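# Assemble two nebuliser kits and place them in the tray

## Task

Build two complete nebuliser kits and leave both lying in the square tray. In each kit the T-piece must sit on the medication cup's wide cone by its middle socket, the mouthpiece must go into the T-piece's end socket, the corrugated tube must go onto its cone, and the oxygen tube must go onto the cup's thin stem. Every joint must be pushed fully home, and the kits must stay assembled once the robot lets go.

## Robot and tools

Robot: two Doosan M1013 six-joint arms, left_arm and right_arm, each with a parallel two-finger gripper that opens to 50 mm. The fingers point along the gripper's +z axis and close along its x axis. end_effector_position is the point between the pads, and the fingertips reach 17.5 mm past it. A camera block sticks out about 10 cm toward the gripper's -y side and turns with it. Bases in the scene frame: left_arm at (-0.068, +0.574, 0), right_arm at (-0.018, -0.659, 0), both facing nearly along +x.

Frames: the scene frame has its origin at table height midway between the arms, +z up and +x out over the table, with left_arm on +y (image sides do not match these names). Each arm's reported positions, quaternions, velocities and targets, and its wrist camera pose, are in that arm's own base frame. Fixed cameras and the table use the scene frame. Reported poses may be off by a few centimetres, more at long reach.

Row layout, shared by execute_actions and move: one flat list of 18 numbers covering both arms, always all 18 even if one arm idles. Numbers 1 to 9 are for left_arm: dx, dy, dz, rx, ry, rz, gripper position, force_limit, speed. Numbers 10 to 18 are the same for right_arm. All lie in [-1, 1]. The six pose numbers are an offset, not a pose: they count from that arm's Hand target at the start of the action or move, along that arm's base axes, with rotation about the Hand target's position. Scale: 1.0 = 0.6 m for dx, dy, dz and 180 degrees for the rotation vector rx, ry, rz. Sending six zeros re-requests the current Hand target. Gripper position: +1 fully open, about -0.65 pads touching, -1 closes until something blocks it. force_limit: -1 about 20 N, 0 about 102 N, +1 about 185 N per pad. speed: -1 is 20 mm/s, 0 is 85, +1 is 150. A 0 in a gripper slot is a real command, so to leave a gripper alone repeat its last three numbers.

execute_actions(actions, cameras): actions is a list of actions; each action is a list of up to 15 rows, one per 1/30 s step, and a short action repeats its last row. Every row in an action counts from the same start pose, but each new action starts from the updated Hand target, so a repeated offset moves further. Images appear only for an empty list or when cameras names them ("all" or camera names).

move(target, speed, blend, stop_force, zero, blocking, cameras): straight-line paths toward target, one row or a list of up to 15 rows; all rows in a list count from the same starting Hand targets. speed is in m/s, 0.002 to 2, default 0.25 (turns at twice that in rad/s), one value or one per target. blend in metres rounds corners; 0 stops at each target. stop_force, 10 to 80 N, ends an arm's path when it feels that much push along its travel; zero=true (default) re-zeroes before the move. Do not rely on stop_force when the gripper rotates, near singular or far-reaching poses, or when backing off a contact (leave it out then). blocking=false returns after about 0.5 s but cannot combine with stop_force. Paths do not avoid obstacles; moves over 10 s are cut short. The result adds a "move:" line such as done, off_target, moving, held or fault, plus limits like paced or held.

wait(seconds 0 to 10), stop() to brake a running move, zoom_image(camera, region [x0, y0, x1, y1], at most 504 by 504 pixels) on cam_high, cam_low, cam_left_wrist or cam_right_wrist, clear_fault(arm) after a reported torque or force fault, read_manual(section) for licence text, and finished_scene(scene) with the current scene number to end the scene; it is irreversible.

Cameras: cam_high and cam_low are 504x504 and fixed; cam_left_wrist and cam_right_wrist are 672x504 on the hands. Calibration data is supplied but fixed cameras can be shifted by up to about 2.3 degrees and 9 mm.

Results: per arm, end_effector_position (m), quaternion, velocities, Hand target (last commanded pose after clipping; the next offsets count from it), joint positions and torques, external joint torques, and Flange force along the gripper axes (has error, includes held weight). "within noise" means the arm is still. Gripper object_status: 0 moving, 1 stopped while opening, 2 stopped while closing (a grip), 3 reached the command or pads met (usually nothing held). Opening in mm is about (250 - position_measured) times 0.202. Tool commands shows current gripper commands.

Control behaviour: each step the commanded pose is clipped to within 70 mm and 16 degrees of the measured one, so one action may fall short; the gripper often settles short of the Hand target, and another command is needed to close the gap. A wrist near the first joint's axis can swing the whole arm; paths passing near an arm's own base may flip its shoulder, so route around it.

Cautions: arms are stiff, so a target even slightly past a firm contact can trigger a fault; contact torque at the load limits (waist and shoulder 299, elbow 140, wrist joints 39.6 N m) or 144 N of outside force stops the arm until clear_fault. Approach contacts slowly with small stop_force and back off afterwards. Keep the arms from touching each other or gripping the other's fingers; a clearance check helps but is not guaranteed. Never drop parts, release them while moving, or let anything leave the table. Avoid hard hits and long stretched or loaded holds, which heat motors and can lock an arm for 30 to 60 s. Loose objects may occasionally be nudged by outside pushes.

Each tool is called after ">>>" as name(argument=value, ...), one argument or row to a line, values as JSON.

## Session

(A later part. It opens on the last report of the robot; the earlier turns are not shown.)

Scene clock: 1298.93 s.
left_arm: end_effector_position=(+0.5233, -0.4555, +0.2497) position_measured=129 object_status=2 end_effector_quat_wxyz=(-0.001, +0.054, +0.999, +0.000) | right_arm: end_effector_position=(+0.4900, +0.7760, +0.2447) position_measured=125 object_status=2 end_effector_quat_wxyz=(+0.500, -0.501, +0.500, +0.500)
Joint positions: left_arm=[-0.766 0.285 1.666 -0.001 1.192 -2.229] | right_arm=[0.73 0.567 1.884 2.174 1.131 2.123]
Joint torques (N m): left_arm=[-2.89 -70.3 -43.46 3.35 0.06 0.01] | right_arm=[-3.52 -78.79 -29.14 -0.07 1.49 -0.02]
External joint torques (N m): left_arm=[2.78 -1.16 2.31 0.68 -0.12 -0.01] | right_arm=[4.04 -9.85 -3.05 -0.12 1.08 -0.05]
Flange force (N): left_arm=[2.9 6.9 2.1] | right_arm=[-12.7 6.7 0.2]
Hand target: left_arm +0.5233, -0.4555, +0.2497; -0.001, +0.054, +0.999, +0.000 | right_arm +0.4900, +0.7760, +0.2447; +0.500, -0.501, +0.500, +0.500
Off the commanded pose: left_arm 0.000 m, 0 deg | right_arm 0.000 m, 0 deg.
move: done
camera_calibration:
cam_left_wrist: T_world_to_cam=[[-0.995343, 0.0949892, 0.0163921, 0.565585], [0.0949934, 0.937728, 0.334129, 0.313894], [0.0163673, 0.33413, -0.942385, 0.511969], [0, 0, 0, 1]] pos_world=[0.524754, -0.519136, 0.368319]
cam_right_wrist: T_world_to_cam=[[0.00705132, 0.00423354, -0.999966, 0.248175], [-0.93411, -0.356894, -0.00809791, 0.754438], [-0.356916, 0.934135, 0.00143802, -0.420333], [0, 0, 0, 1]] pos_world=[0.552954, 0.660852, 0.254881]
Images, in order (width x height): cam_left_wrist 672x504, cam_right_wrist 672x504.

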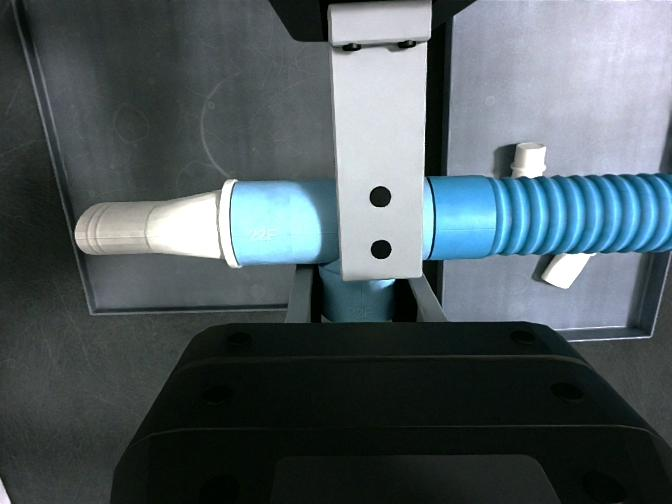

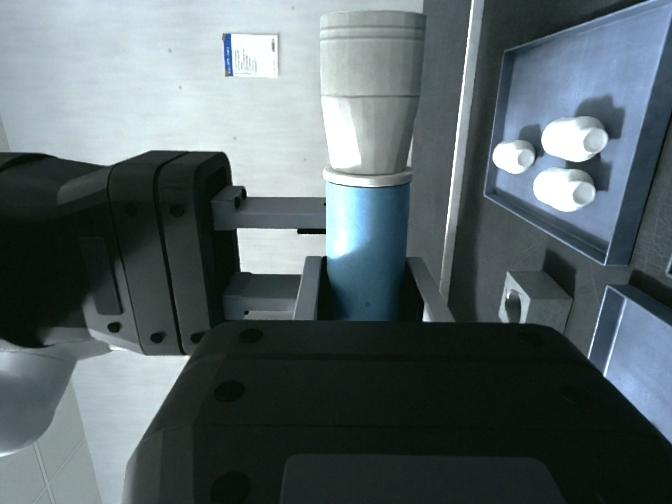

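>>> move(
  target=[
    [0, 0, 0, 0, 0, 0, -1, -0.5, -0.5, 0, 0, 0, 0, 0, 0, -0.98, -0.2, -0.8],
    [0, 0, 0, 0, 0, 0, 1, -0.5, -0.5, 0, 0, 0, 0, 0, 0, -0.98, -0.2, -0.8],
    [0, 0, 0.2, 0, 0, 0, 1, -0.5, -0.5, 0, 0, 0, 0, 0, 0, -0.98, -0.2, -0.8],
    [0.0162, 0.6608, -0.1495, 0, 0, 0.034, 1, -0.5, -0.5, 0, 0, 0, 0, 0, 0, -0.98, -0.2, -0.8],
  ],
  speed=[0.2, 0.2, 0.2, 0.5],
  blend=[0, 0, 0.03, 0],
  cameras=["cam_left_wrist", "cam_right_wrist", "cam_high"],
)

Scene clock: 1367.50 s.
left_arm: end_effector_position=(+0.5329, -0.0591, +0.1600) position_measured=3 object_status=3 end_effector_quat_wxyz=(-0.001, +0.000, +1.000, +0.000) | right_arm: end_effector_position=(+0.4900, +0.7760, +0.2446) position_measured=129 object_status=2 end_effector_quat_wxyz=(+0.500, -0.501, +0.500, +0.500)
Joint positions: left_arm=[-0.175 0.122 2.053 0 0.968 -1.744] | right_arm=[0.73 0.567 1.884 2.174 1.131 2.123]
Joint torques (N m): left_arm=[-0.95 -46.74 -36.39 3.26 0.19 0.02] | right_arm=[-3.46 -82.76 -31 0.33 2.74 -0.16]
External joint torques (N m): left_arm=[0.9 -2.9 0.02 0.29 -0.2 -0.02] | right_arm=[3.87 -6.37 -1.24 -0.5 -0.16 0.08]
Flange force (N): left_arm=[4.1 2.1 -2.6] | right_arm=[-9.2 6.1 1.0]
Hand target: left_arm +0.5330, -0.0590, +0.1600; -0.001, +0.000, +1.000, +0.000 | right_arm +0.4900, +0.7760, +0.2447; +0.500, -0.501, +0.500, +0.500
Off the commanded pose: left_arm 0.000 m, 0 deg | right_arm 0.000 m, 0 deg.
move: done
camera_calibration:
cam_left_wrist: T_world_to_cam=[[-0.999798, -0.0116061, 0.0163855, 0.535138], [-0.00546451, 0.942501, 0.33416, 0.0250034], [-0.0193217, 0.334003, -0.942374, 0.313828], [0, 0, 0, 1]] pos_world=[0.541231, -0.122174, 0.278619]
cam_right_wrist: T_world_to_cam=[[0.00705058, 0.00423327, -0.999966, 0.248176], [-0.93411, -0.356894, -0.00809712, 0.754438], [-0.356916, 0.934135, 0.00143802, -0.420333], [0, 0, 0, 1]] pos_world=[0.552954, 0.660852, 0.254881]
Images, in order (width x height): cam_high 504x504, cam_left_wrist 672x504, cam_right_wrist 672x504.

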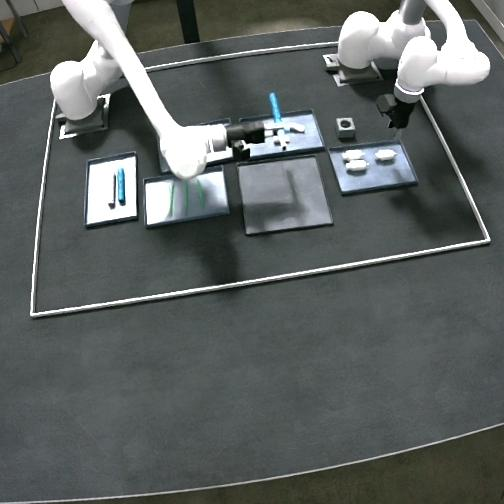

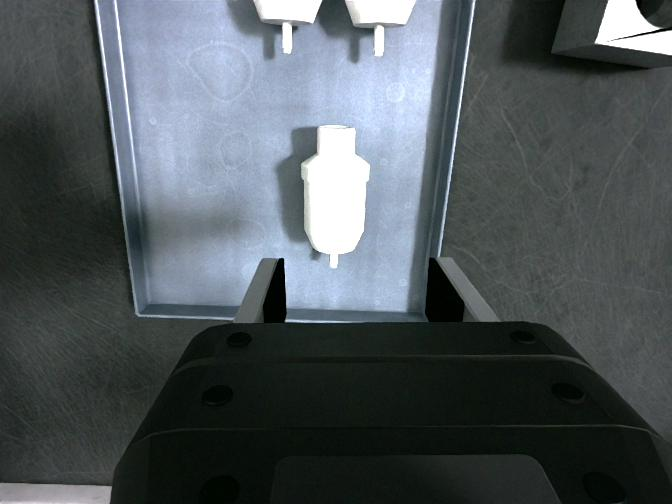

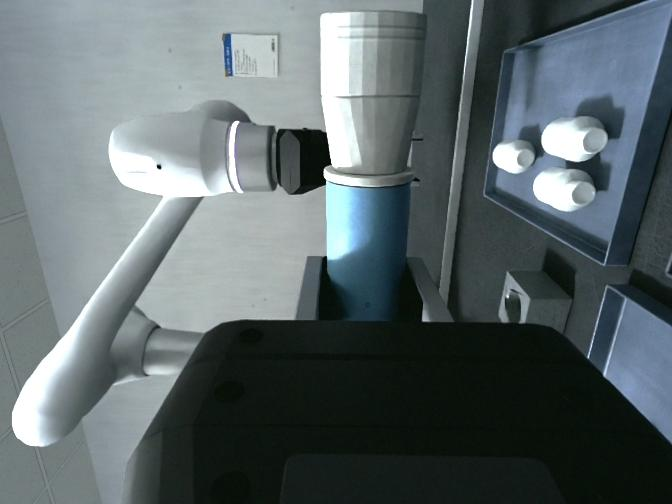

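>>> move(
  target=[
    [0.0085, -0.001, -0.2275, 0, 0, 0, 1, -0.3, -0.5, 0, 0, 0, 0, 0, 0, -0.98, -0.2, -0.8],
    [0.0085, -0.001, -0.2275, 0, 0, 0, -1, -0.3, -0.5, 0, 0, 0, 0, 0, 0, -0.98, -0.2, -0.8],
    [0.0085, -0.001, 0.0, 0, 0, 0, -1, -0.3, -0.5, 0, 0, 0, 0, 0, 0, -0.98, -0.2, -0.8],
  ],
  speed=0.2,
  cameras=["cam_left_wrist"],
)

>>> zoom_image(
  camera="cam_left_wrist",
  region=[240, 140, 480, 330],
)

Scene clock: 1399.93 s.
left_arm: end_effector_position=(+0.5380, -0.0596, +0.1600) position_measured=68 object_status=2 end_effector_quat_wxyz=(-0.001, +0.000, +1.000, +0.000) | right_arm: end_effector_position=(+0.4900, +0.7760, +0.2447) position_measured=129 object_status=2 end_effector_quat_wxyz=(+0.500, -0.501, +0.500, +0.500)
Joint positions: left_arm=[-0.174 0.129 2.044 0 0.97 -1.744] | right_arm=[0.73 0.567 1.884 2.174 1.131 2.123]
Joint torques (N m): left_arm=[-1.81 -47.11 -36.67 3.18 0.03 0.07] | right_arm=[-3.41 -82.75 -31.02 0.34 2.72 -0.13]
External joint torques (N m): left_arm=[1.81 -3.43 0.28 0.37 -0.04 -0.07] | right_arm=[3.42 -6.41 -1.29 -0.49 -0.14 0.06]
Flange force (N): left_arm=[5.1 3.8 -3.2] | right_arm=[-9.2 5.7 0.5]
Hand target: left_arm +0.5381, -0.0596, +0.1600; -0.001, +0.000, +1.000, +0.000 | right_arm +0.4900, +0.7760, +0.2447; +0.500, -0.501, +0.500, +0.500
Off the commanded pose: left_arm 0.000 m, 0 deg | right_arm 0.000 m, 0 deg.
move: done
camera_calibration:
cam_left_wrist: T_world_to_cam=[[-0.999798, -0.0116078, 0.0163841, 0.540232], [-0.0054647, 0.942469, 0.334249, 0.0254742], [-0.0193213, 0.334092, -0.942343, 0.314095], [0, 0, 0, 1]] pos_world=[0.546331, -0.122674, 0.278619]
Images, in order (width x height): cam_left_wrist 672x504.

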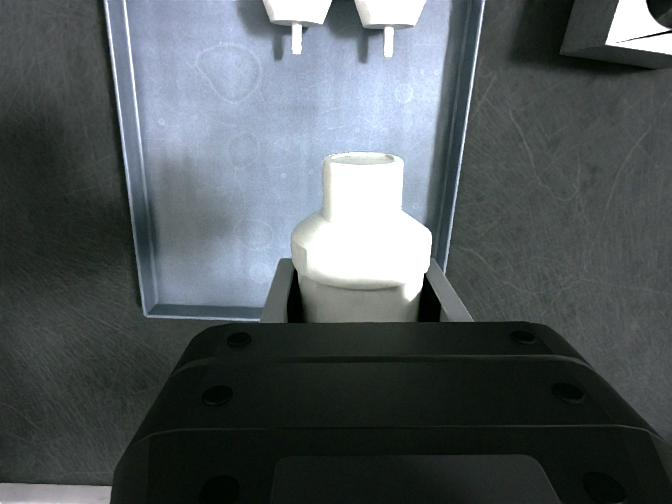

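Scaled by 2.100.

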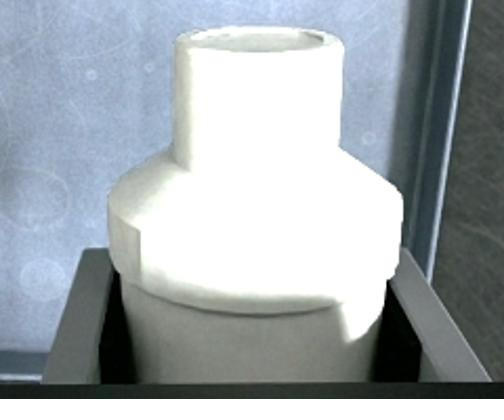

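>>> move(
  target=[
    [0, 0, 0.1403, 0, 0, 0, -1, -0.3, -0.5, 0, 0, 0, 0, 0, 0, -0.98, -0.2, -0.8],
    [-0.0192, -0.5357, 0.1403, 0, 0, -0.0191, -1, -0.3, -0.5, 0, 0, 0, 0, 0, 0, -0.98, -0.2, -0.8],
  ],
  speed=0.3,
  blend=[0.04, 0],
  cameras=["cam_left_wrist", "cam_right_wrist", "cam_low"],
)

>>> zoom_image(
  camera="cam_left_wrist",
  region=[230, 0, 490, 330],
)

>>> zoom_image(
  camera="cam_low",
  region=[280, 160, 460, 290],
)

Scene clock: 1426.60 s.
left_arm: end_effector_position=(+0.5266, -0.3810, +0.2443) position_measured=68 object_status=2 end_effector_quat_wxyz=(-0.001, +0.030, +1.000, +0.000) | right_arm: end_effector_position=(+0.4900, +0.7760, +0.2447) position_measured=129 object_status=2 end_effector_quat_wxyz=(+0.500, -0.501, +0.500, +0.500)
Joint positions: left_arm=[-0.679 0.222 1.758 -0.001 1.162 -2.189] | right_arm=[0.73 0.567 1.884 2.174 1.131 2.123]
Joint torques (N m): left_arm=[-1.89 -60.92 -40.95 3.66 0.19 0.06] | right_arm=[-3.48 -82.74 -31.11 0.34 2.7 -0.13]
External joint torques (N m): left_arm=[1.8 -3.53 0.31 0.32 -0.24 -0.06] | right_arm=[3.93 -5.69 -0.96 -0.52 -0.13 0.06]
Flange force (N): left_arm=[3.5 5.4 -1.5] | right_arm=[-8.2 6.1 1.1]
Hand target: left_arm +0.5266, -0.3810, +0.2442; -0.001, +0.030, +1.000, +0.000 | right_arm +0.4900, +0.7760, +0.2447; +0.500, -0.501, +0.500, +0.500
Off the commanded pose: left_arm 0.000 m, 0 deg | right_arm 0.000 m, 0 deg.
move: done
camera_calibration:
cam_left_wrist: T_world_to_cam=[[-0.9987, 0.0482904, 0.0163201, 0.545882], [0.0509676, 0.941133, 0.334172, 0.269982], [0.000777888, 0.334569, -0.942371, 0.490198], [0, 0, 0, 1]] pos_world=[0.531031, -0.444455, 0.362819]
cam_right_wrist: T_world_to_cam=[[0.00705058, 0.00423327, -0.999966, 0.248176], [-0.93411, -0.356894, -0.00809712, 0.754438], [-0.356916, 0.934135, 0.00143802, -0.420333], [0, 0, 0, 1]] pos_world=[0.552954, 0.660852, 0.254881]
Images, in order (width x height): cam_low 504x504, cam_left_wrist 672x504, cam_right_wrist 672x504.

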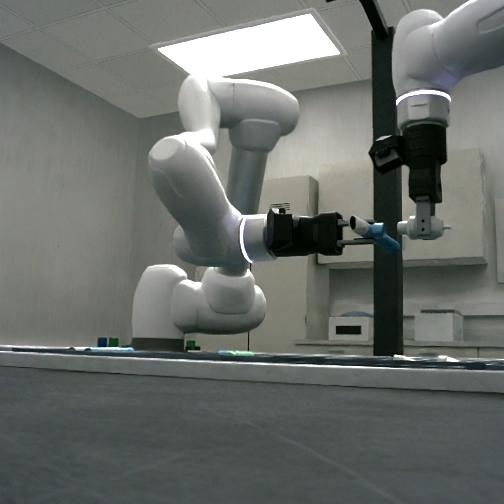

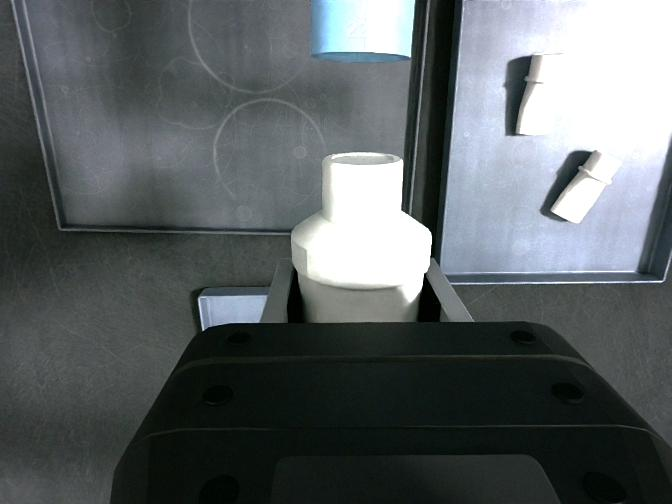

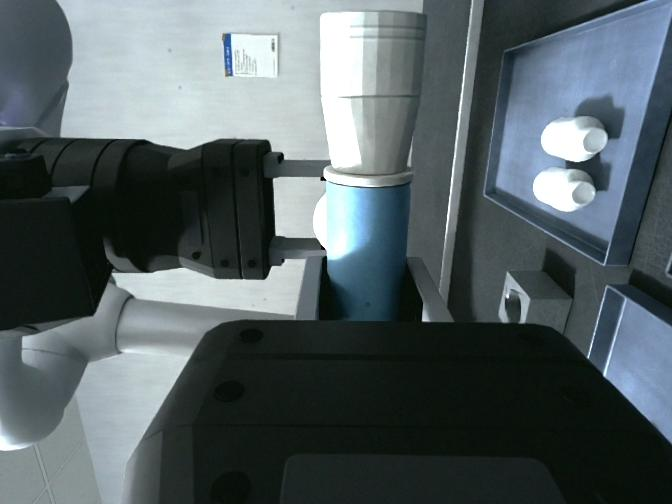

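Scaled by 1.527.

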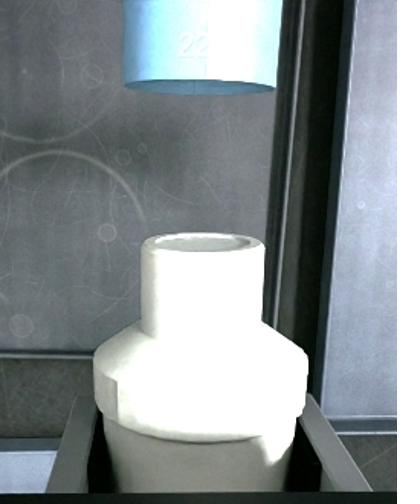

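Scaled by 2.800.

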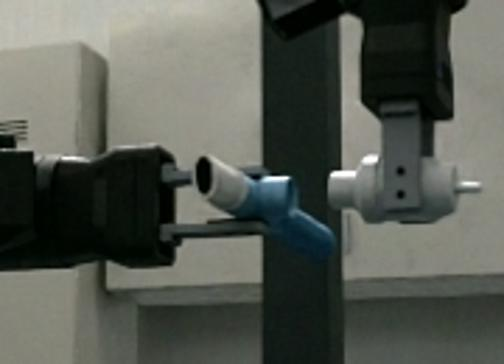

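>>> zoom_image(
  camera="cam_low",
  region=[350, 205, 450, 255],
)

Scaled by 5.040.

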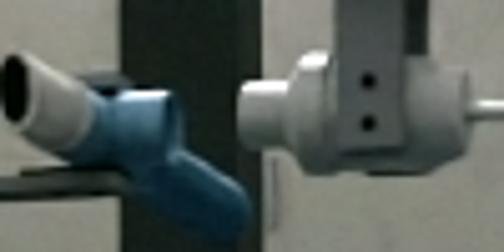

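>>> move(
  target=[0.0015, -0.0167, 0, 0.0156, 0, 0, -1, -0.3, -0.5, 0, 0, 0, 0, 0, 0, -0.98, -0.2, -0.8],
  speed=0.1,
  cameras=["cam_left_wrist", "cam_low"],
)

>>> zoom_image(
  camera="cam_low",
  region=[350, 205, 450, 255],
)

>>> zoom_image(
  camera="cam_left_wrist",
  region=[230, 0, 490, 330],
)

Scene clock: 1491.50 s.
left_arm: end_effector_position=(+0.5274, -0.3911, +0.2442) position_measured=68 object_status=2 end_effector_quat_wxyz=(-0.001, +0.030, +0.999, +0.024) | right_arm: end_effector_position=(+0.4900, +0.7760, +0.2447) position_measured=129 object_status=2 end_effector_quat_wxyz=(+0.500, -0.501, +0.500, +0.500)
Joint positions: left_arm=[-0.707 0.245 1.729 0.039 1.2 -2.232] | right_arm=[0.73 0.567 1.884 2.174 1.131 2.123]
Joint torques (N m): left_arm=[-2.07 -63.03 -40.95 3.76 0.23 0.03] | right_arm=[-3.58 -82.65 -31.06 0.29 2.73 -0.14]
External joint torques (N m): left_arm=[1.96 -3.94 0.25 0.33 -0.18 -0.02] | right_arm=[4.34 -6.65 -1.35 -0.49 -0.13 0.07]
Flange force (N): left_arm=[3.6 6.1 -1.6] | right_arm=[-9.6 6.6 1.4]
Hand target: left_arm +0.5275, -0.3911, +0.2442; -0.001, +0.030, +0.999, +0.024 | right_arm +0.4900, +0.7760, +0.2447; +0.500, -0.501, +0.500, +0.500
Off the commanded pose: left_arm 0.000 m, 0 deg | right_arm 0.000 m, 0 deg.
move: done
camera_calibration:
cam_left_wrist: T_world_to_cam=[[-0.9987, 0.0473939, 0.0187537, 0.54631], [0.0509649, 0.923667, 0.379792, 0.261447], [0.0006777, 0.380254, -0.924882, 0.507175], [0, 0, 0, 1]] pos_world=[0.531931, -0.460237, 0.359536]
Images, in order (width x height): cam_low 504x504, cam_left_wrist 672x504.

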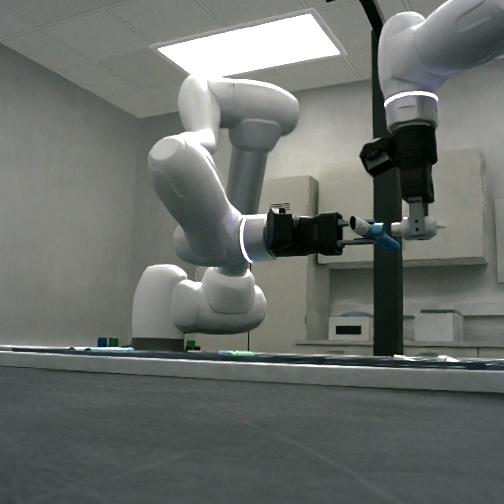

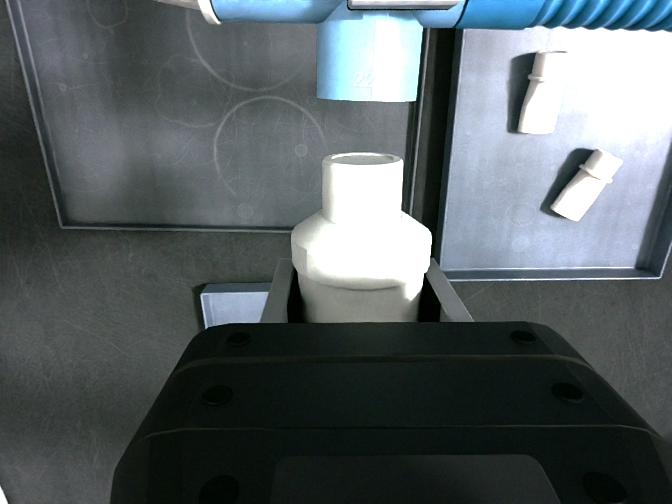

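Scaled by 5.040.

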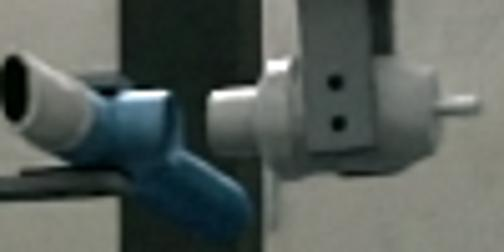

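Scaled by 1.527.

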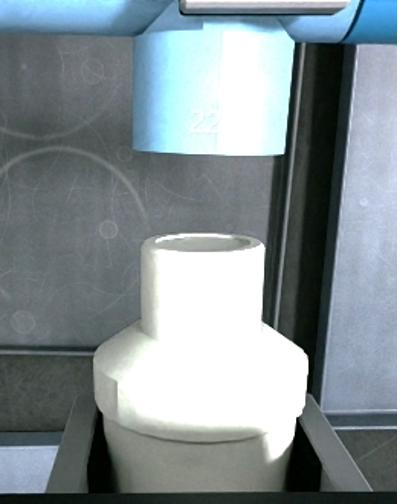

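>>> zoom_image(
  camera="cam_low",
  region=[366, 212, 412, 244],
)

Scaled by 10.957.

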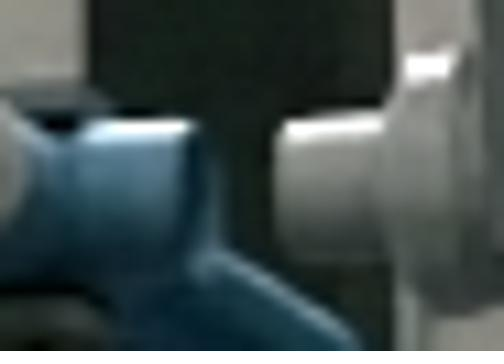

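>>> move(
  target=[-0.0055, -0.0665, -0.0008, 0, 0, 0, -1, -0.3, -0.5, 0, 0, 0, 0, 0, 0, -0.98, -0.2, -0.8],
  speed=0.02,
  stop_force=25,
  cameras=["cam_left_wrist", "cam_low"],
)

>>> zoom_image(
  camera="cam_left_wrist",
  region=[230, 0, 490, 330],
)

>>> zoom_image(
  camera="cam_low",
  region=[350, 205, 450, 255],
)

Scene clock: 1559.03 s.
left_arm: end_effector_position=(+0.5252, -0.4182, +0.2438) position_measured=68 object_status=2 end_effector_quat_wxyz=(-0.002, +0.030, +0.999, +0.025) | right_arm: end_effector_position=(+0.4900, +0.7759, +0.2446) position_measured=129 object_status=2 end_effector_quat_wxyz=(+0.500, -0.501, +0.500, +0.500)
Joint positions: left_arm=[-0.739 0.268 1.7 0.038 1.208 -2.264] | right_arm=[0.73 0.567 1.884 2.174 1.131 2.123]
Joint torques (N m): left_arm=[-19.47 -60.67 -48.36 -3.13 -5.63 -0.23] | right_arm=[10.51 -84.86 -43.09 1.34 3.78 -0.21]
External joint torques (N m): left_arm=[19.34 -8.83 7.51 7.24 5.68 0.23] | right_arm=[-10.01 -4.54 10.64 -1.52 -1.18 0.14]
Flange force (N): left_arm=[2.5 37.7 -5.1] | right_arm=[-5.1 7.8 -29.9]
Hand target: left_arm +0.5252, -0.4182, +0.2438; -0.002, +0.030, +0.999, +0.025 (not the last commanded pose) | right_arm +0.4900, +0.7760, +0.2447; +0.500, -0.501, +0.500, +0.500
Off the commanded pose: left_arm 0.013 m, 0 deg | right_arm 0.000 m, 0 deg.
move: contact (left_arm)
camera_calibration:
cam_left_wrist: T_world_to_cam=[[-0.9987, 0.0472678, 0.0190555, 0.545147], [0.0509629, 0.923468, 0.380275, 0.286702], [0.000377641, 0.380752, -0.924677, 0.517423], [0, 0, 0, 1]] pos_world=[0.529632, -0.487538, 0.359036]
Images, in order (width x height): cam_low 504x504, cam_left_wrist 672x504.

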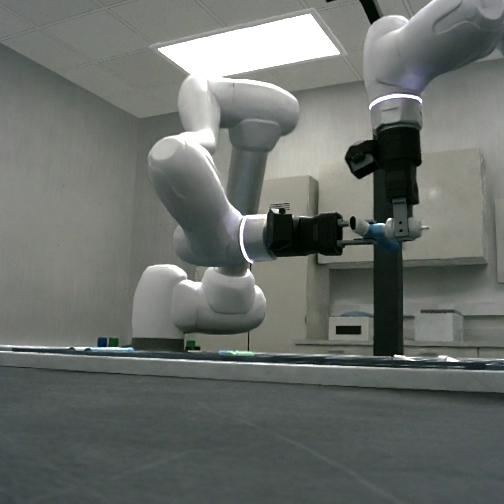

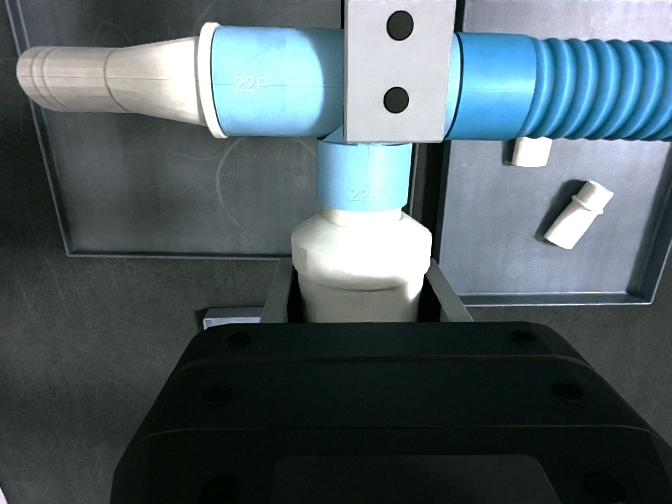

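Scaled by 1.527.

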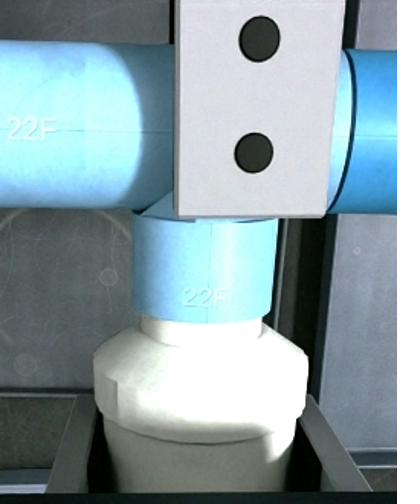

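Scaled by 5.040.

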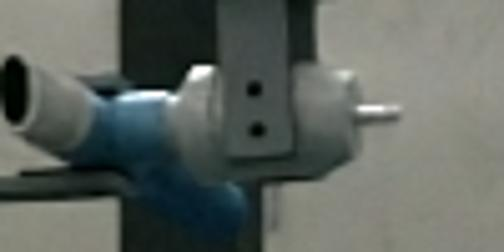

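>>> move(
  target=[-0.0007, -0.0116, 0, 0, 0, 0, -1, -0.3, -0.5, 0, 0, 0, 0, 0, 0, -0.98, -0.2, -0.8],
  speed=0.01,
  stop_force=60,
  zero=false,
  cameras=["cam_left_wrist"],
)

>>> zoom_image(
  camera="cam_left_wrist",
  region=[230, 0, 490, 330],
)

Scene clock: 1573.27 s.
left_arm: end_effector_position=(+0.5250, -0.4210, +0.2439) position_measured=68 object_status=2 end_effector_quat_wxyz=(-0.002, +0.030, +0.999, +0.025) | right_arm: end_effector_position=(+0.4900, +0.7760, +0.2447) position_measured=129 object_status=2 end_effector_quat_wxyz=(+0.500, -0.501, +0.500, +0.500)
Joint positions: left_arm=[-0.743 0.271 1.696 0.038 1.209 -2.267] | right_arm=[0.73 0.567 1.884 2.174 1.131 2.123]
Joint torques (N m): left_arm=[-37.74 -58.52 -59.25 -10.09 -12.48 -0.54] | right_arm=[27.03 -83.61 -52.93 1.38 4.06 -0.17]
External joint torques (N m): left_arm=[37.73 -11.14 18.45 14.19 12.53 0.54] | right_arm=[-26.85 -4.85 20.81 -1.55 -1.49 0.1]
Flange force (N): left_arm=[2.8 72.0 -4.4] | right_arm=[-2.9 6.9 -63.0]
Hand target: left_arm +0.5250, -0.4210, +0.2439; -0.001, +0.030, +0.999, +0.025 (not the last commanded pose) | right_arm +0.4900, +0.7760, +0.2447; +0.500, -0.501, +0.500, +0.500
Off the commanded pose: left_arm 0.004 m, 0 deg | right_arm 0.000 m, 0 deg.
move: contact (left_arm)
camera_calibration:
cam_left_wrist: T_world_to_cam=[[-0.998705, 0.0472124, 0.0189362, 0.545196], [0.0508661, 0.923386, 0.380487, 0.28919], [0.000478279, 0.380957, -0.924592, 0.518598], [0, 0, 0, 1]] pos_world=[0.529532, -0.490338, 0.359135]
Images, in order (width x height): cam_left_wrist 672x504.

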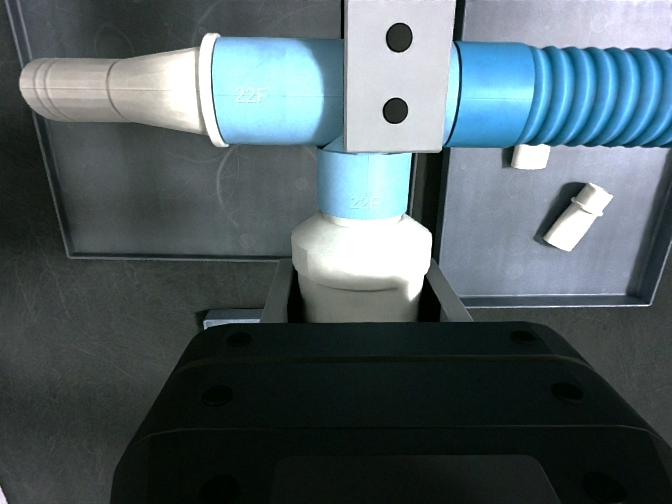

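Scaled by 1.527.

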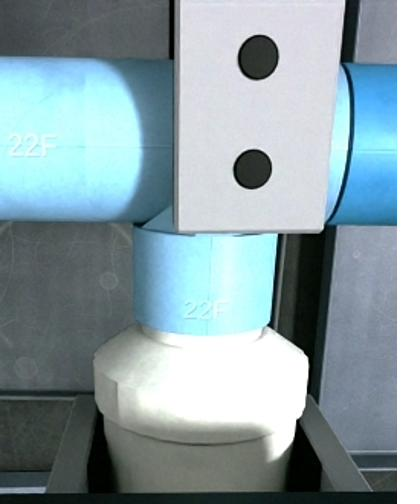

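>>> zoom_image(
  camera="cam_left_wrist",
  region=[290, 190, 440, 270],
)

Scaled by 3.360.

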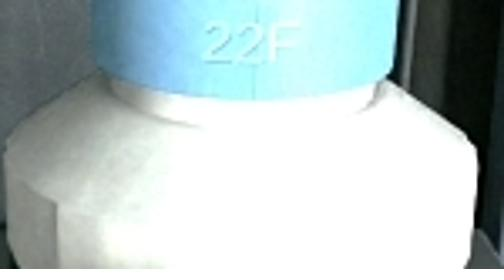

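>>> move(
  target=[
    [0, 0, 0, 0, 0, 0, -1, -0.3, -0.5, 0, 0, 0, 0, 0, 0, -0.96, 0.2, -0.8],
    [0, 0, 0, 0.0014, 0.0222, 0, -1, -0.3, -0.5, 0, 0, 0, 0, 0, 0, -0.96, 0.2, -0.8],
    [0, 0, 0, -0.0014, -0.0222, 0, -1, -0.3, -0.5, 0, 0, 0, 0, 0, 0, -0.96, 0.2, -0.8],
    [0, 0, 0, 0, 0, 0, -1, -0.3, -0.5, 0, 0, 0, 0, 0, 0, -0.96, 0.2, -0.8],
  ],
  speed=0.1,
  cameras=["cam_left_wrist"],
)

>>> zoom_image(
  camera="cam_left_wrist",
  region=[290, 190, 440, 270],
)

Scene clock: 1613.10 s.
left_arm: end_effector_position=(+0.5250, -0.4210, +0.2439) position_measured=68 object_status=2 end_effector_quat_wxyz=(-0.001, +0.030, +0.999, +0.025) | right_arm: end_effector_position=(+0.4900, +0.7760, +0.2447) position_measured=131 object_status=2 end_effector_quat_wxyz=(+0.500, -0.501, +0.500, +0.500)
Joint positions: left_arm=[-0.743 0.271 1.696 0.038 1.209 -2.267] | right_arm=[0.73 0.567 1.884 2.174 1.131 2.123]
Joint torques (N m): left_arm=[-10.37 -61.78 -45.57 -0.25 -3.23 -0.69] | right_arm=[6.57 -85.53 -37.83 0.23 3.7 -1.05]
External joint torques (N m): left_arm=[10.21 -8.01 4.72 4.35 3.28 0.7] | right_arm=[-6.1 -3.92 5.24 -0.41 -1.1 0.97]
Flange force (N): left_arm=[5.9 24.4 -4.2] | right_arm=[-6.3 3.5 -16.3]
Hand target: left_arm +0.5250, -0.4210, +0.2439; -0.001, +0.030, +0.999, +0.025 | right_arm +0.4900, +0.7760, +0.2447; +0.500, -0.501, +0.500, +0.500
Off the commanded pose: left_arm 0.000 m, 0 deg | right_arm 0.000 m, 0 deg.
move: done
camera_calibration:
cam_left_wrist: T_world_to_cam=[[-0.998705, 0.0472501, 0.0188371, 0.545249], [0.0508633, 0.923434, 0.380371, 0.289257], [0.000577743, 0.380836, -0.924642, 0.518504], [0, 0, 0, 1]] pos_world=[0.529531, -0.490338, 0.359135]
Images, in order (width x height): cam_left_wrist 672x504.

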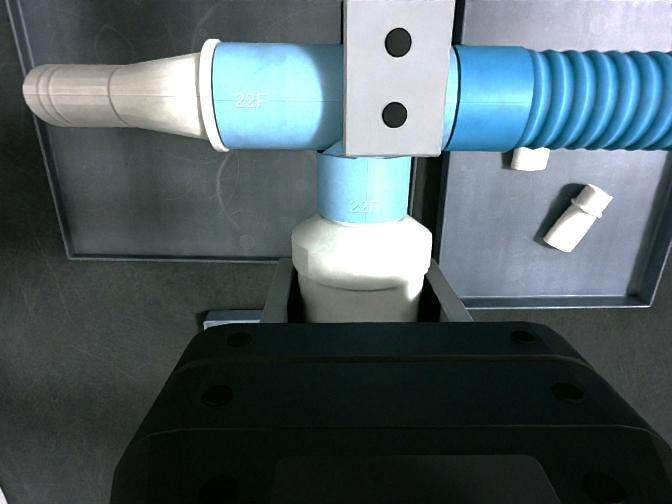

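Scaled by 3.360.

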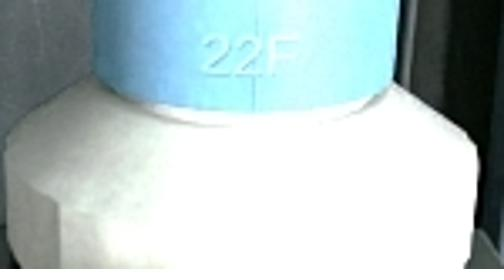

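>>> move(
  target=[
    [-0.0001, -0.0013, 0, 0.0014, 0.0278, 0, -1, -0.3, -0.5, 0, 0, 0, 0, 0, 0, -0.96, 0.2, -0.8],
    [-0.0001, -0.0020, 0, -0.0014, -0.0278, 0, -1, -0.3, -0.5, 0, 0, 0, 0, 0, 0, -0.96, 0.2, -0.8],
    [-0.0001, -0.0020, 0, 0, 0, 0, -1, -0.3, -0.5, 0, 0, 0, 0, 0, 0, -0.96, 0.2, -0.8],
  ],
  speed=0.1,
  cameras=["cam_left_wrist", "cam_right_wrist", "cam_low"],
)

>>> zoom_image(
  camera="cam_left_wrist",
  region=[290, 190, 440, 270],
)

Scene clock: 1623.93 s.
left_arm: end_effector_position=(+0.5250, -0.4222, +0.2439) position_measured=68 object_status=2 end_effector_quat_wxyz=(-0.001, +0.030, +0.999, +0.025) | right_arm: end_effector_position=(+0.4900, +0.7760, +0.2447) position_measured=131 object_status=2 end_effector_quat_wxyz=(+0.500, -0.501, +0.500, +0.500)
Joint positions: left_arm=[-0.744 0.272 1.695 0.038 1.209 -2.268] | right_arm=[0.73 0.567 1.884 2.174 1.131 2.123]
Joint torques (N m): left_arm=[-19.26 -60.77 -50.94 -3.85 -6.34 -0.75] | right_arm=[15.18 -84.57 -42.57 -0.1 3.87 -1.37]
External joint torques (N m): left_arm=[19.17 -9.11 10.09 7.96 6.4 0.75] | right_arm=[-14.65 -4.73 10.15 -0.08 -1.28 1.3]
Flange force (N): left_arm=[6.2 41.1 -3.4] | right_arm=[-6.4 3.2 -32.9]
Hand target: left_arm +0.5250, -0.4222, +0.2439; -0.001, +0.030, +0.999, +0.025 | right_arm +0.4900, +0.7760, +0.2447; +0.500, -0.501, +0.500, +0.500
Off the commanded pose: left_arm 0.000 m, 0 deg | right_arm 0.000 m, 0 deg.
move: done
camera_calibration:
cam_left_wrist: T_world_to_cam=[[-0.998705, 0.0472501, 0.0188371, 0.545206], [0.0508633, 0.923434, 0.380371, 0.29037], [0.000577743, 0.380836, -0.924642, 0.518961], [0, 0, 0, 1]] pos_world=[0.529431, -0.491538, 0.359135]
cam_right_wrist: T_world_to_cam=[[0.00705058, 0.00423327, -0.999966, 0.248176], [-0.93411, -0.356894, -0.00809712, 0.754438], [-0.356916, 0.934135, 0.00143802, -0.420333], [0, 0, 0, 1]] pos_world=[0.552954, 0.660852, 0.254881]
Images, in order (width x height): cam_low 504x504, cam_left_wrist 672x504, cam_right_wrist 672x504.

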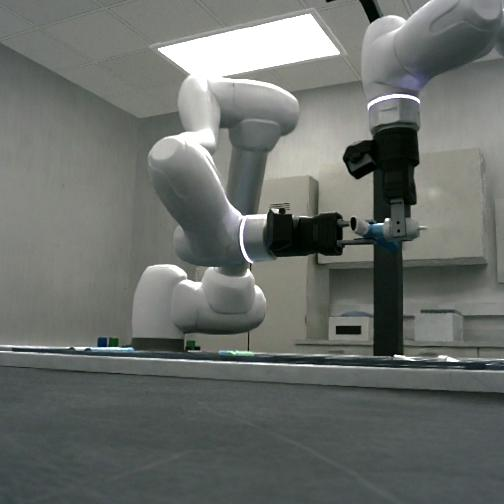

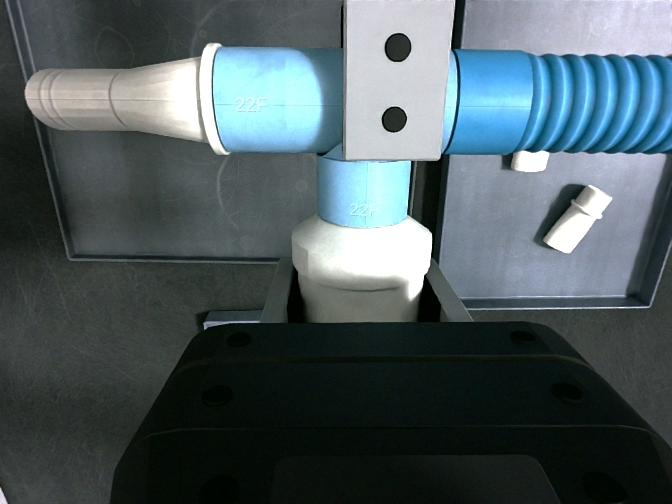

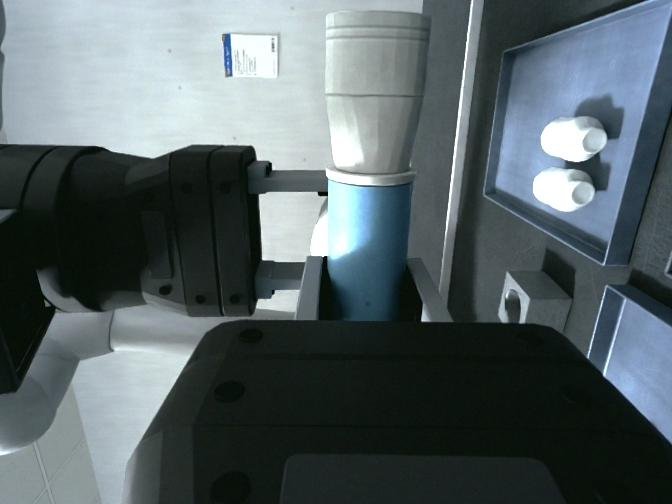

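Scaled by 3.360.

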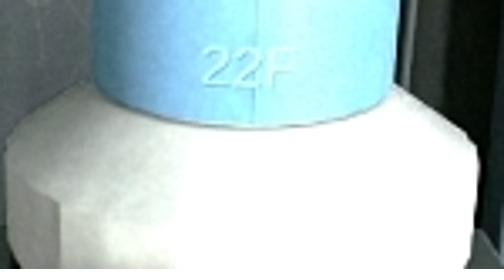

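>>> execute_actions(
  actions=[],
  cameras=["cam_high", "cam_left_wrist", "cam_right_wrist"],
)

Scene clock: 1656.33 s.
left_arm: end_effector_position=(+0.5250, -0.4222, +0.2439) position_measured=68 object_status=2 end_effector_quat_wxyz=(-0.001, +0.030, +0.999, +0.025) | right_arm: end_effector_position=(+0.4900, +0.7760, +0.2447) position_measured=131 object_status=2 end_effector_quat_wxyz=(+0.500, -0.501, +0.500, +0.500)
Joint positions: left_arm=[-0.744 0.272 1.695 0.038 1.209 -2.268] | right_arm=[0.73 0.567 1.884 2.174 1.131 2.123]
Joint velocities: within noise
Joint torques (N m): left_arm=[-18.51 -60.74 -50.95 -3.61 -6.32 -0.82] | right_arm=[15.14 -85.06 -42.41 -0.1 4.02 -1.39]
External joint torques (N m): left_arm=[18.38 -9.11 10.1 7.72 6.38 0.82] | right_arm=[-14.7 -3.44 10.23 -0.08 -1.45 1.31]
Flange force (N): left_arm=[6.9 40.3 -3.4] | right_arm=[-4.9 2.3 -31.9]
Hand target: left_arm +0.5250, -0.4222, +0.2439; -0.001, +0.030, +0.999, +0.025 | right_arm +0.4900, +0.7760, +0.2447; +0.500, -0.501, +0.500, +0.500
Tool commands: left_gripper/position=-1.0 left_gripper/force_limit=-0.3 left_gripper/speed=-0.5 right_gripper/position=-0.96 right_gripper/force_limit=+0.2 right_gripper/speed=-0.8
Off the commanded pose: left_arm 0.000 m, 0 deg | right_arm 0.000 m, 0 deg.
camera_calibration:
cam_left_wrist: T_world_to_cam=[[-0.998706, 0.0472481, 0.0188373, 0.545205], [0.0508615, 0.92342, 0.380406, 0.290351], [0.000578693, 0.380872, -0.924628, 0.518973], [0, 0, 0, 1]] pos_world=[0.529431, -0.491538, 0.359135]
cam_right_wrist: T_world_to_cam=[[0.00705058, 0.00423327, -0.999966, 0.248176], [-0.93411, -0.356894, -0.00809712, 0.754438], [-0.356916, 0.934135, 0.00143802, -0.420333], [0, 0, 0, 1]] pos_world=[0.552954, 0.660852, 0.254881]
Images, in order (width x height): cam_high 504x504, cam_left_wrist 672x504, cam_right_wrist 672x504.

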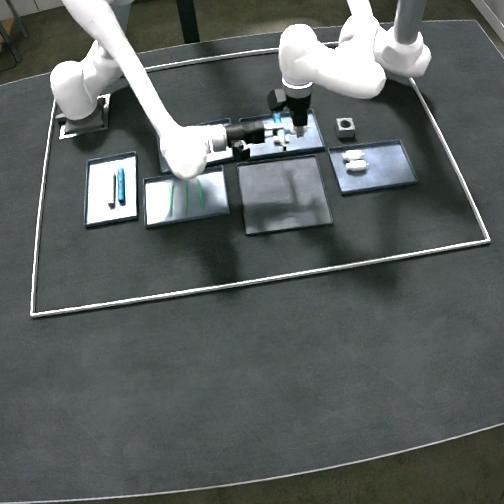

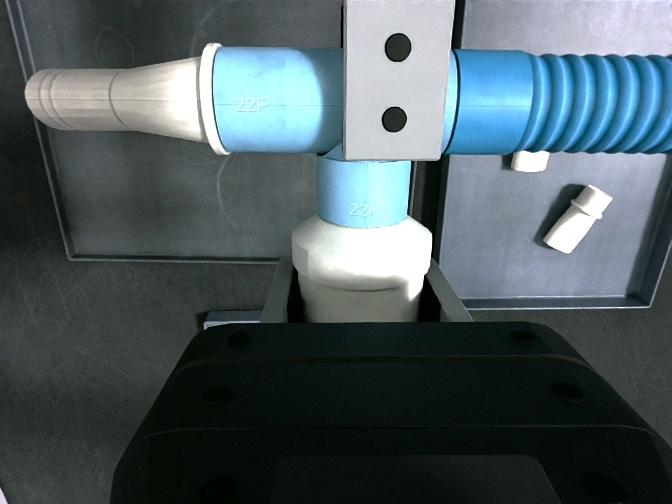

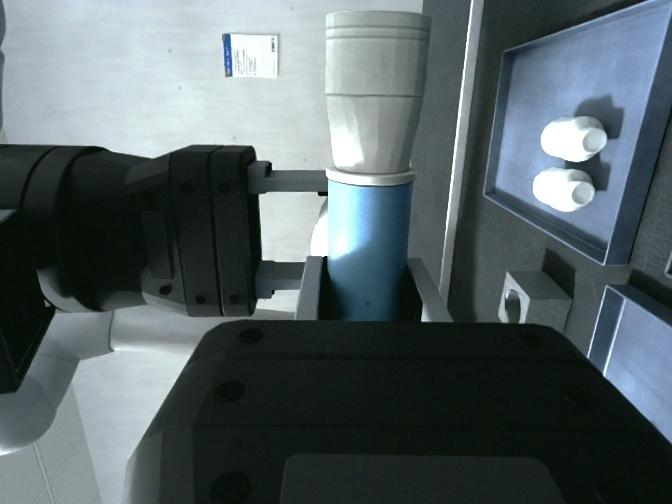

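>>> move(
  target=[
    [0,0,0,0,0,0,1,-0.3,-0.5, 0,0,0,0,0,0,-0.96,0.2,-0.8],
    [0,0,0.25,0,0,0,1,-0.3,-0.5, 0,0,0,0,0,0,-0.96,0.2,-0.8],
    [0.0978,-0.6428,0.10,-0.0129,0.0119,-0.4807,1,-0.3,-0.5, -0.1667,0.1333,-0.0833,0,0,0,-0.96,0.2,-0.8],
  ],
  speed=[0.2,0.2,0.4],
  blend=[0,0.03,0],
  cameras=["cam_left_wrist","cam_low"],
)

Scene clock: 1773.93 s.
left_arm: end_effector_position=(+0.5567, -0.6339, +0.3442) position_measured=3 object_status=3 end_effector_quat_wxyz=(+0.000, +0.430, +0.903, +0.012) | right_arm: end_effector_position=(+0.4254, +0.8276, +0.2124) position_measured=131 object_status=2 end_effector_quat_wxyz=(+0.500, -0.501, +0.500, +0.500)
Joint positions: left_arm=[-0.898 0.488 1.2 0.022 1.464 -1.582] | right_arm=[0.85 0.605 1.901 2.312 1.108 2.023]
Joint torques (N m): left_arm=[-1.48 -88.79 -44.24 4.04 0.23 0.02] | right_arm=[-3.41 -84.43 -29.4 -0.07 2.9 -0.12]
External joint torques (N m): left_arm=[1.17 -5.73 0.21 0.32 -0.21 -0.02] | right_arm=[3.83 -6.42 -1.06 -0.52 -0.17 0.05]
Flange force (N): left_arm=[10.6 1.0 -0.4] | right_arm=[-9.6 6.1 0.2]
Hand target: left_arm +0.5567, -0.6340, +0.3442; +0.000, +0.430, +0.903, +0.012 (not the last commanded pose) | right_arm +0.4254, +0.8276, +0.2124; +0.500, -0.501, +0.500, +0.500 (not the last commanded pose)
Off the commanded pose: left_arm 0.181 m, 39 deg | right_arm 0.049 m, 0 deg.
move: held (left_arm; a check stopped the path), off_target (right_arm; braked when a check withheld steps of left_arm); path passed 2 of 3 targets; limits=held
pose unreachable (left arm): on one or more control steps of this call, first in action 0 (counted from 0), this arm could not follow its commanded pose, so it was not sent that pose on those steps. It may still have moved: this result reports where it is.
cause: moving toward the commanded pose would bring a part of the arm too close to another arm (this arm's gripper and a part of the right arm just beyond its joint 4 (forearm roll), along the way the arms are being sent, or toward where that arm still pushes).
camera_calibration:
cam_left_wrist: T_world_to_cam=[[-0.639064, 0.768729, 0.0255499, 0.839887], [0.724722, 0.590688, 0.354775, -0.131235], [0.257634, 0.245241, -0.934602, 0.466706], [0, 0, 0, 1]] pos_world=[0.511611, -0.682582, 0.461285]
Images, in order (width x height): cam_low 504x504, cam_left_wrist 672x504.

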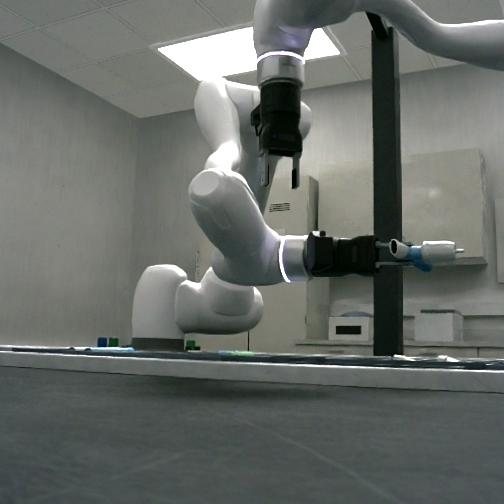

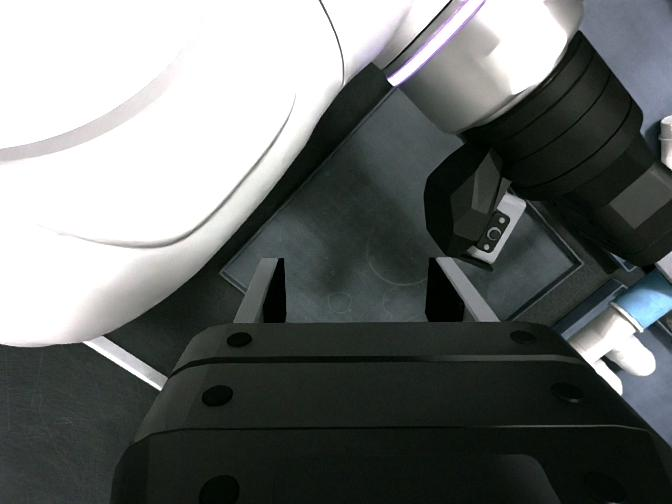

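>>> move(
  target=[
    [0,0,0,0,0,0,1,-0.3,-0.5, -0.1333,0.0667,-0.1,0,0,0,-0.96,0.2,-0.8],
    [0.045,-0.29,0.05,0,0,-0.22,1,-0.3,-0.5, -0.1333,0.0667,-0.1,0,0,0,-0.96,0.2,-0.8],
  ],
  speed=[0.2,0.35],
  cameras=["cam_left_wrist","cam_high"],
)

Scene clock: 1783.30 s.
left_arm: end_effector_position=(+0.5837, -0.8080, +0.3742) position_measured=3 object_status=3 end_effector_quat_wxyz=(+0.004, +0.711, +0.703, +0.012) | right_arm: end_effector_position=(+0.3454, +0.8676, +0.1524) position_measured=131 object_status=2 end_effector_quat_wxyz=(+0.500, -0.501, +0.500, +0.500)
Joint positions: left_arm=[-0.987 0.792 0.642 0.024 1.705 -0.973] | right_arm=[0.98 0.679 1.933 2.48 1.137 1.886]
Joint torques (N m): left_arm=[-1.11 -112.56 -43.5 4.1 0.22 0.01] | right_arm=[-3.47 -86.57 -25.67 -0.43 3.06 -0.14]
External joint torques (N m): left_arm=[0.84 -7.76 -0.3 0.27 -0.19 -0.01] | right_arm=[3.37 -6.12 -0.89 -0.44 -0.19 0.07]
Flange force (N): left_arm=[16.4 -11.0 2.5] | right_arm=[-9.6 5.2 -0.2]
Hand target: left_arm +0.5837, -0.8080, +0.3742; +0.004, +0.711, +0.703, +0.012 | right_arm +0.3454, +0.8676, +0.1524; +0.500, -0.501, +0.500, +0.500
Off the commanded pose: left_arm 0.000 m, 0 deg | right_arm 0.000 m, 0 deg.
move: done
camera_calibration:
cam_left_wrist: T_world_to_cam=[[-0.00230637, 0.999671, 0.0255328, 0.805112], [0.934893, -0.00690666, 0.354862, -0.664152], [0.354921, 0.0246889, -0.93457, 0.295493], [0, 0, 0, 1]] pos_world=[0.517891, -0.81673, 0.491285]
Images, in order (width x height): cam_high 504x504, cam_left_wrist 672x504.

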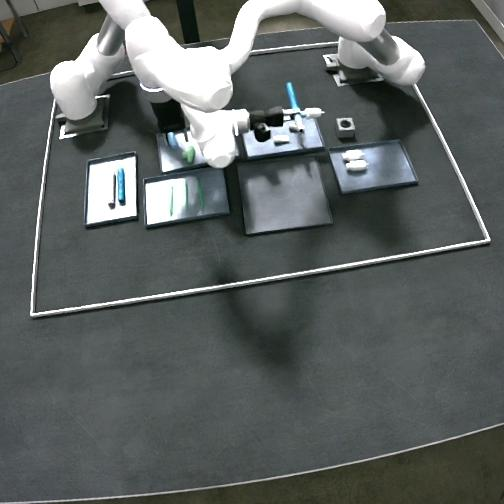

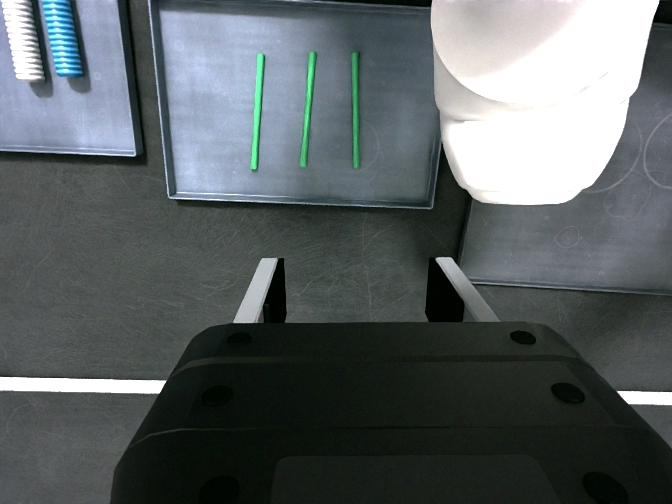

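>>> move(
  target=[
    [0,0,0,0,0,0,0.2,-0.3,-0.5, -0.0333,0.1,0,0,0,0,-0.96,0.2,-0.8],
    [-0.1118,0.0347,-0.44,-0.0037,0.0072,0.0114,0.2,-0.3,-0.5, -0.0333,0.1,0,0,0,0,-0.96,0.2,-0.8],
  ],
  speed=[0.2,0.3],
  cameras=["cam_left_wrist"],
)

Scene clock: 1838.90 s.
left_arm: end_effector_position=(+0.5166, -0.7872, +0.1101) position_measured=123 object_status=3 end_effector_quat_wxyz=(+0.000, +0.698, +0.716, -0.001) | right_arm: end_effector_position=(+0.3254, +0.9276, +0.1524) position_measured=131 object_status=2 end_effector_quat_wxyz=(+0.500, -0.501, +0.500, +0.500)
Joint positions: left_arm=[-1.026 0.748 1.202 -0.001 1.192 -1.051] | right_arm=[1.05 0.717 1.843 2.539 1.074 1.887]
Joint torques (N m): left_arm=[-2.03 -108 -41.05 3.68 0.27 0.05] | right_arm=[-3.18 -91.02 -27.4 -0.7 3.08 -0.15]
External joint torques (N m): left_arm=[1.82 -6.22 -0.05 0.35 -0.24 -0.05] | right_arm=[3.16 -6.48 -1 -0.45 -0.2 0.07]
Flange force (N): left_arm=[9.6 -3.7 -3.7] | right_arm=[-9.6 4.8 -1.1]
Hand target: left_arm +0.5166, -0.7871, +0.1102; +0.000, +0.698, +0.716, -0.001 | right_arm +0.3254, +0.9276, +0.1524; +0.500, -0.501, +0.500, +0.500
Off the commanded pose: left_arm 0.000 m, 0 deg | right_arm 0.000 m, 0 deg.
move: done
camera_calibration:
cam_left_wrist: T_world_to_cam=[[-0.0377593, 0.999183, 0.0144204, 0.810058], [0.942291, 0.0307981, 0.333375, -0.479339], [0.332658, 0.0261762, -0.942684, 0.0855029], [0, 0, 0, 1]] pos_world=[0.453821, -0.796871, 0.22872]
Images, in order (width x height): cam_left_wrist 672x504.

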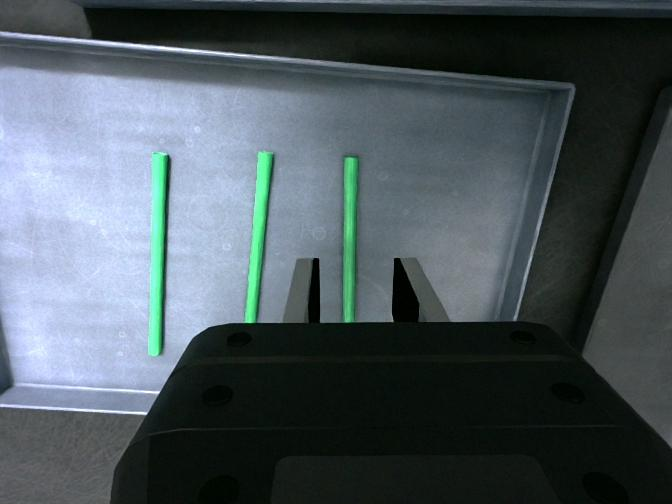

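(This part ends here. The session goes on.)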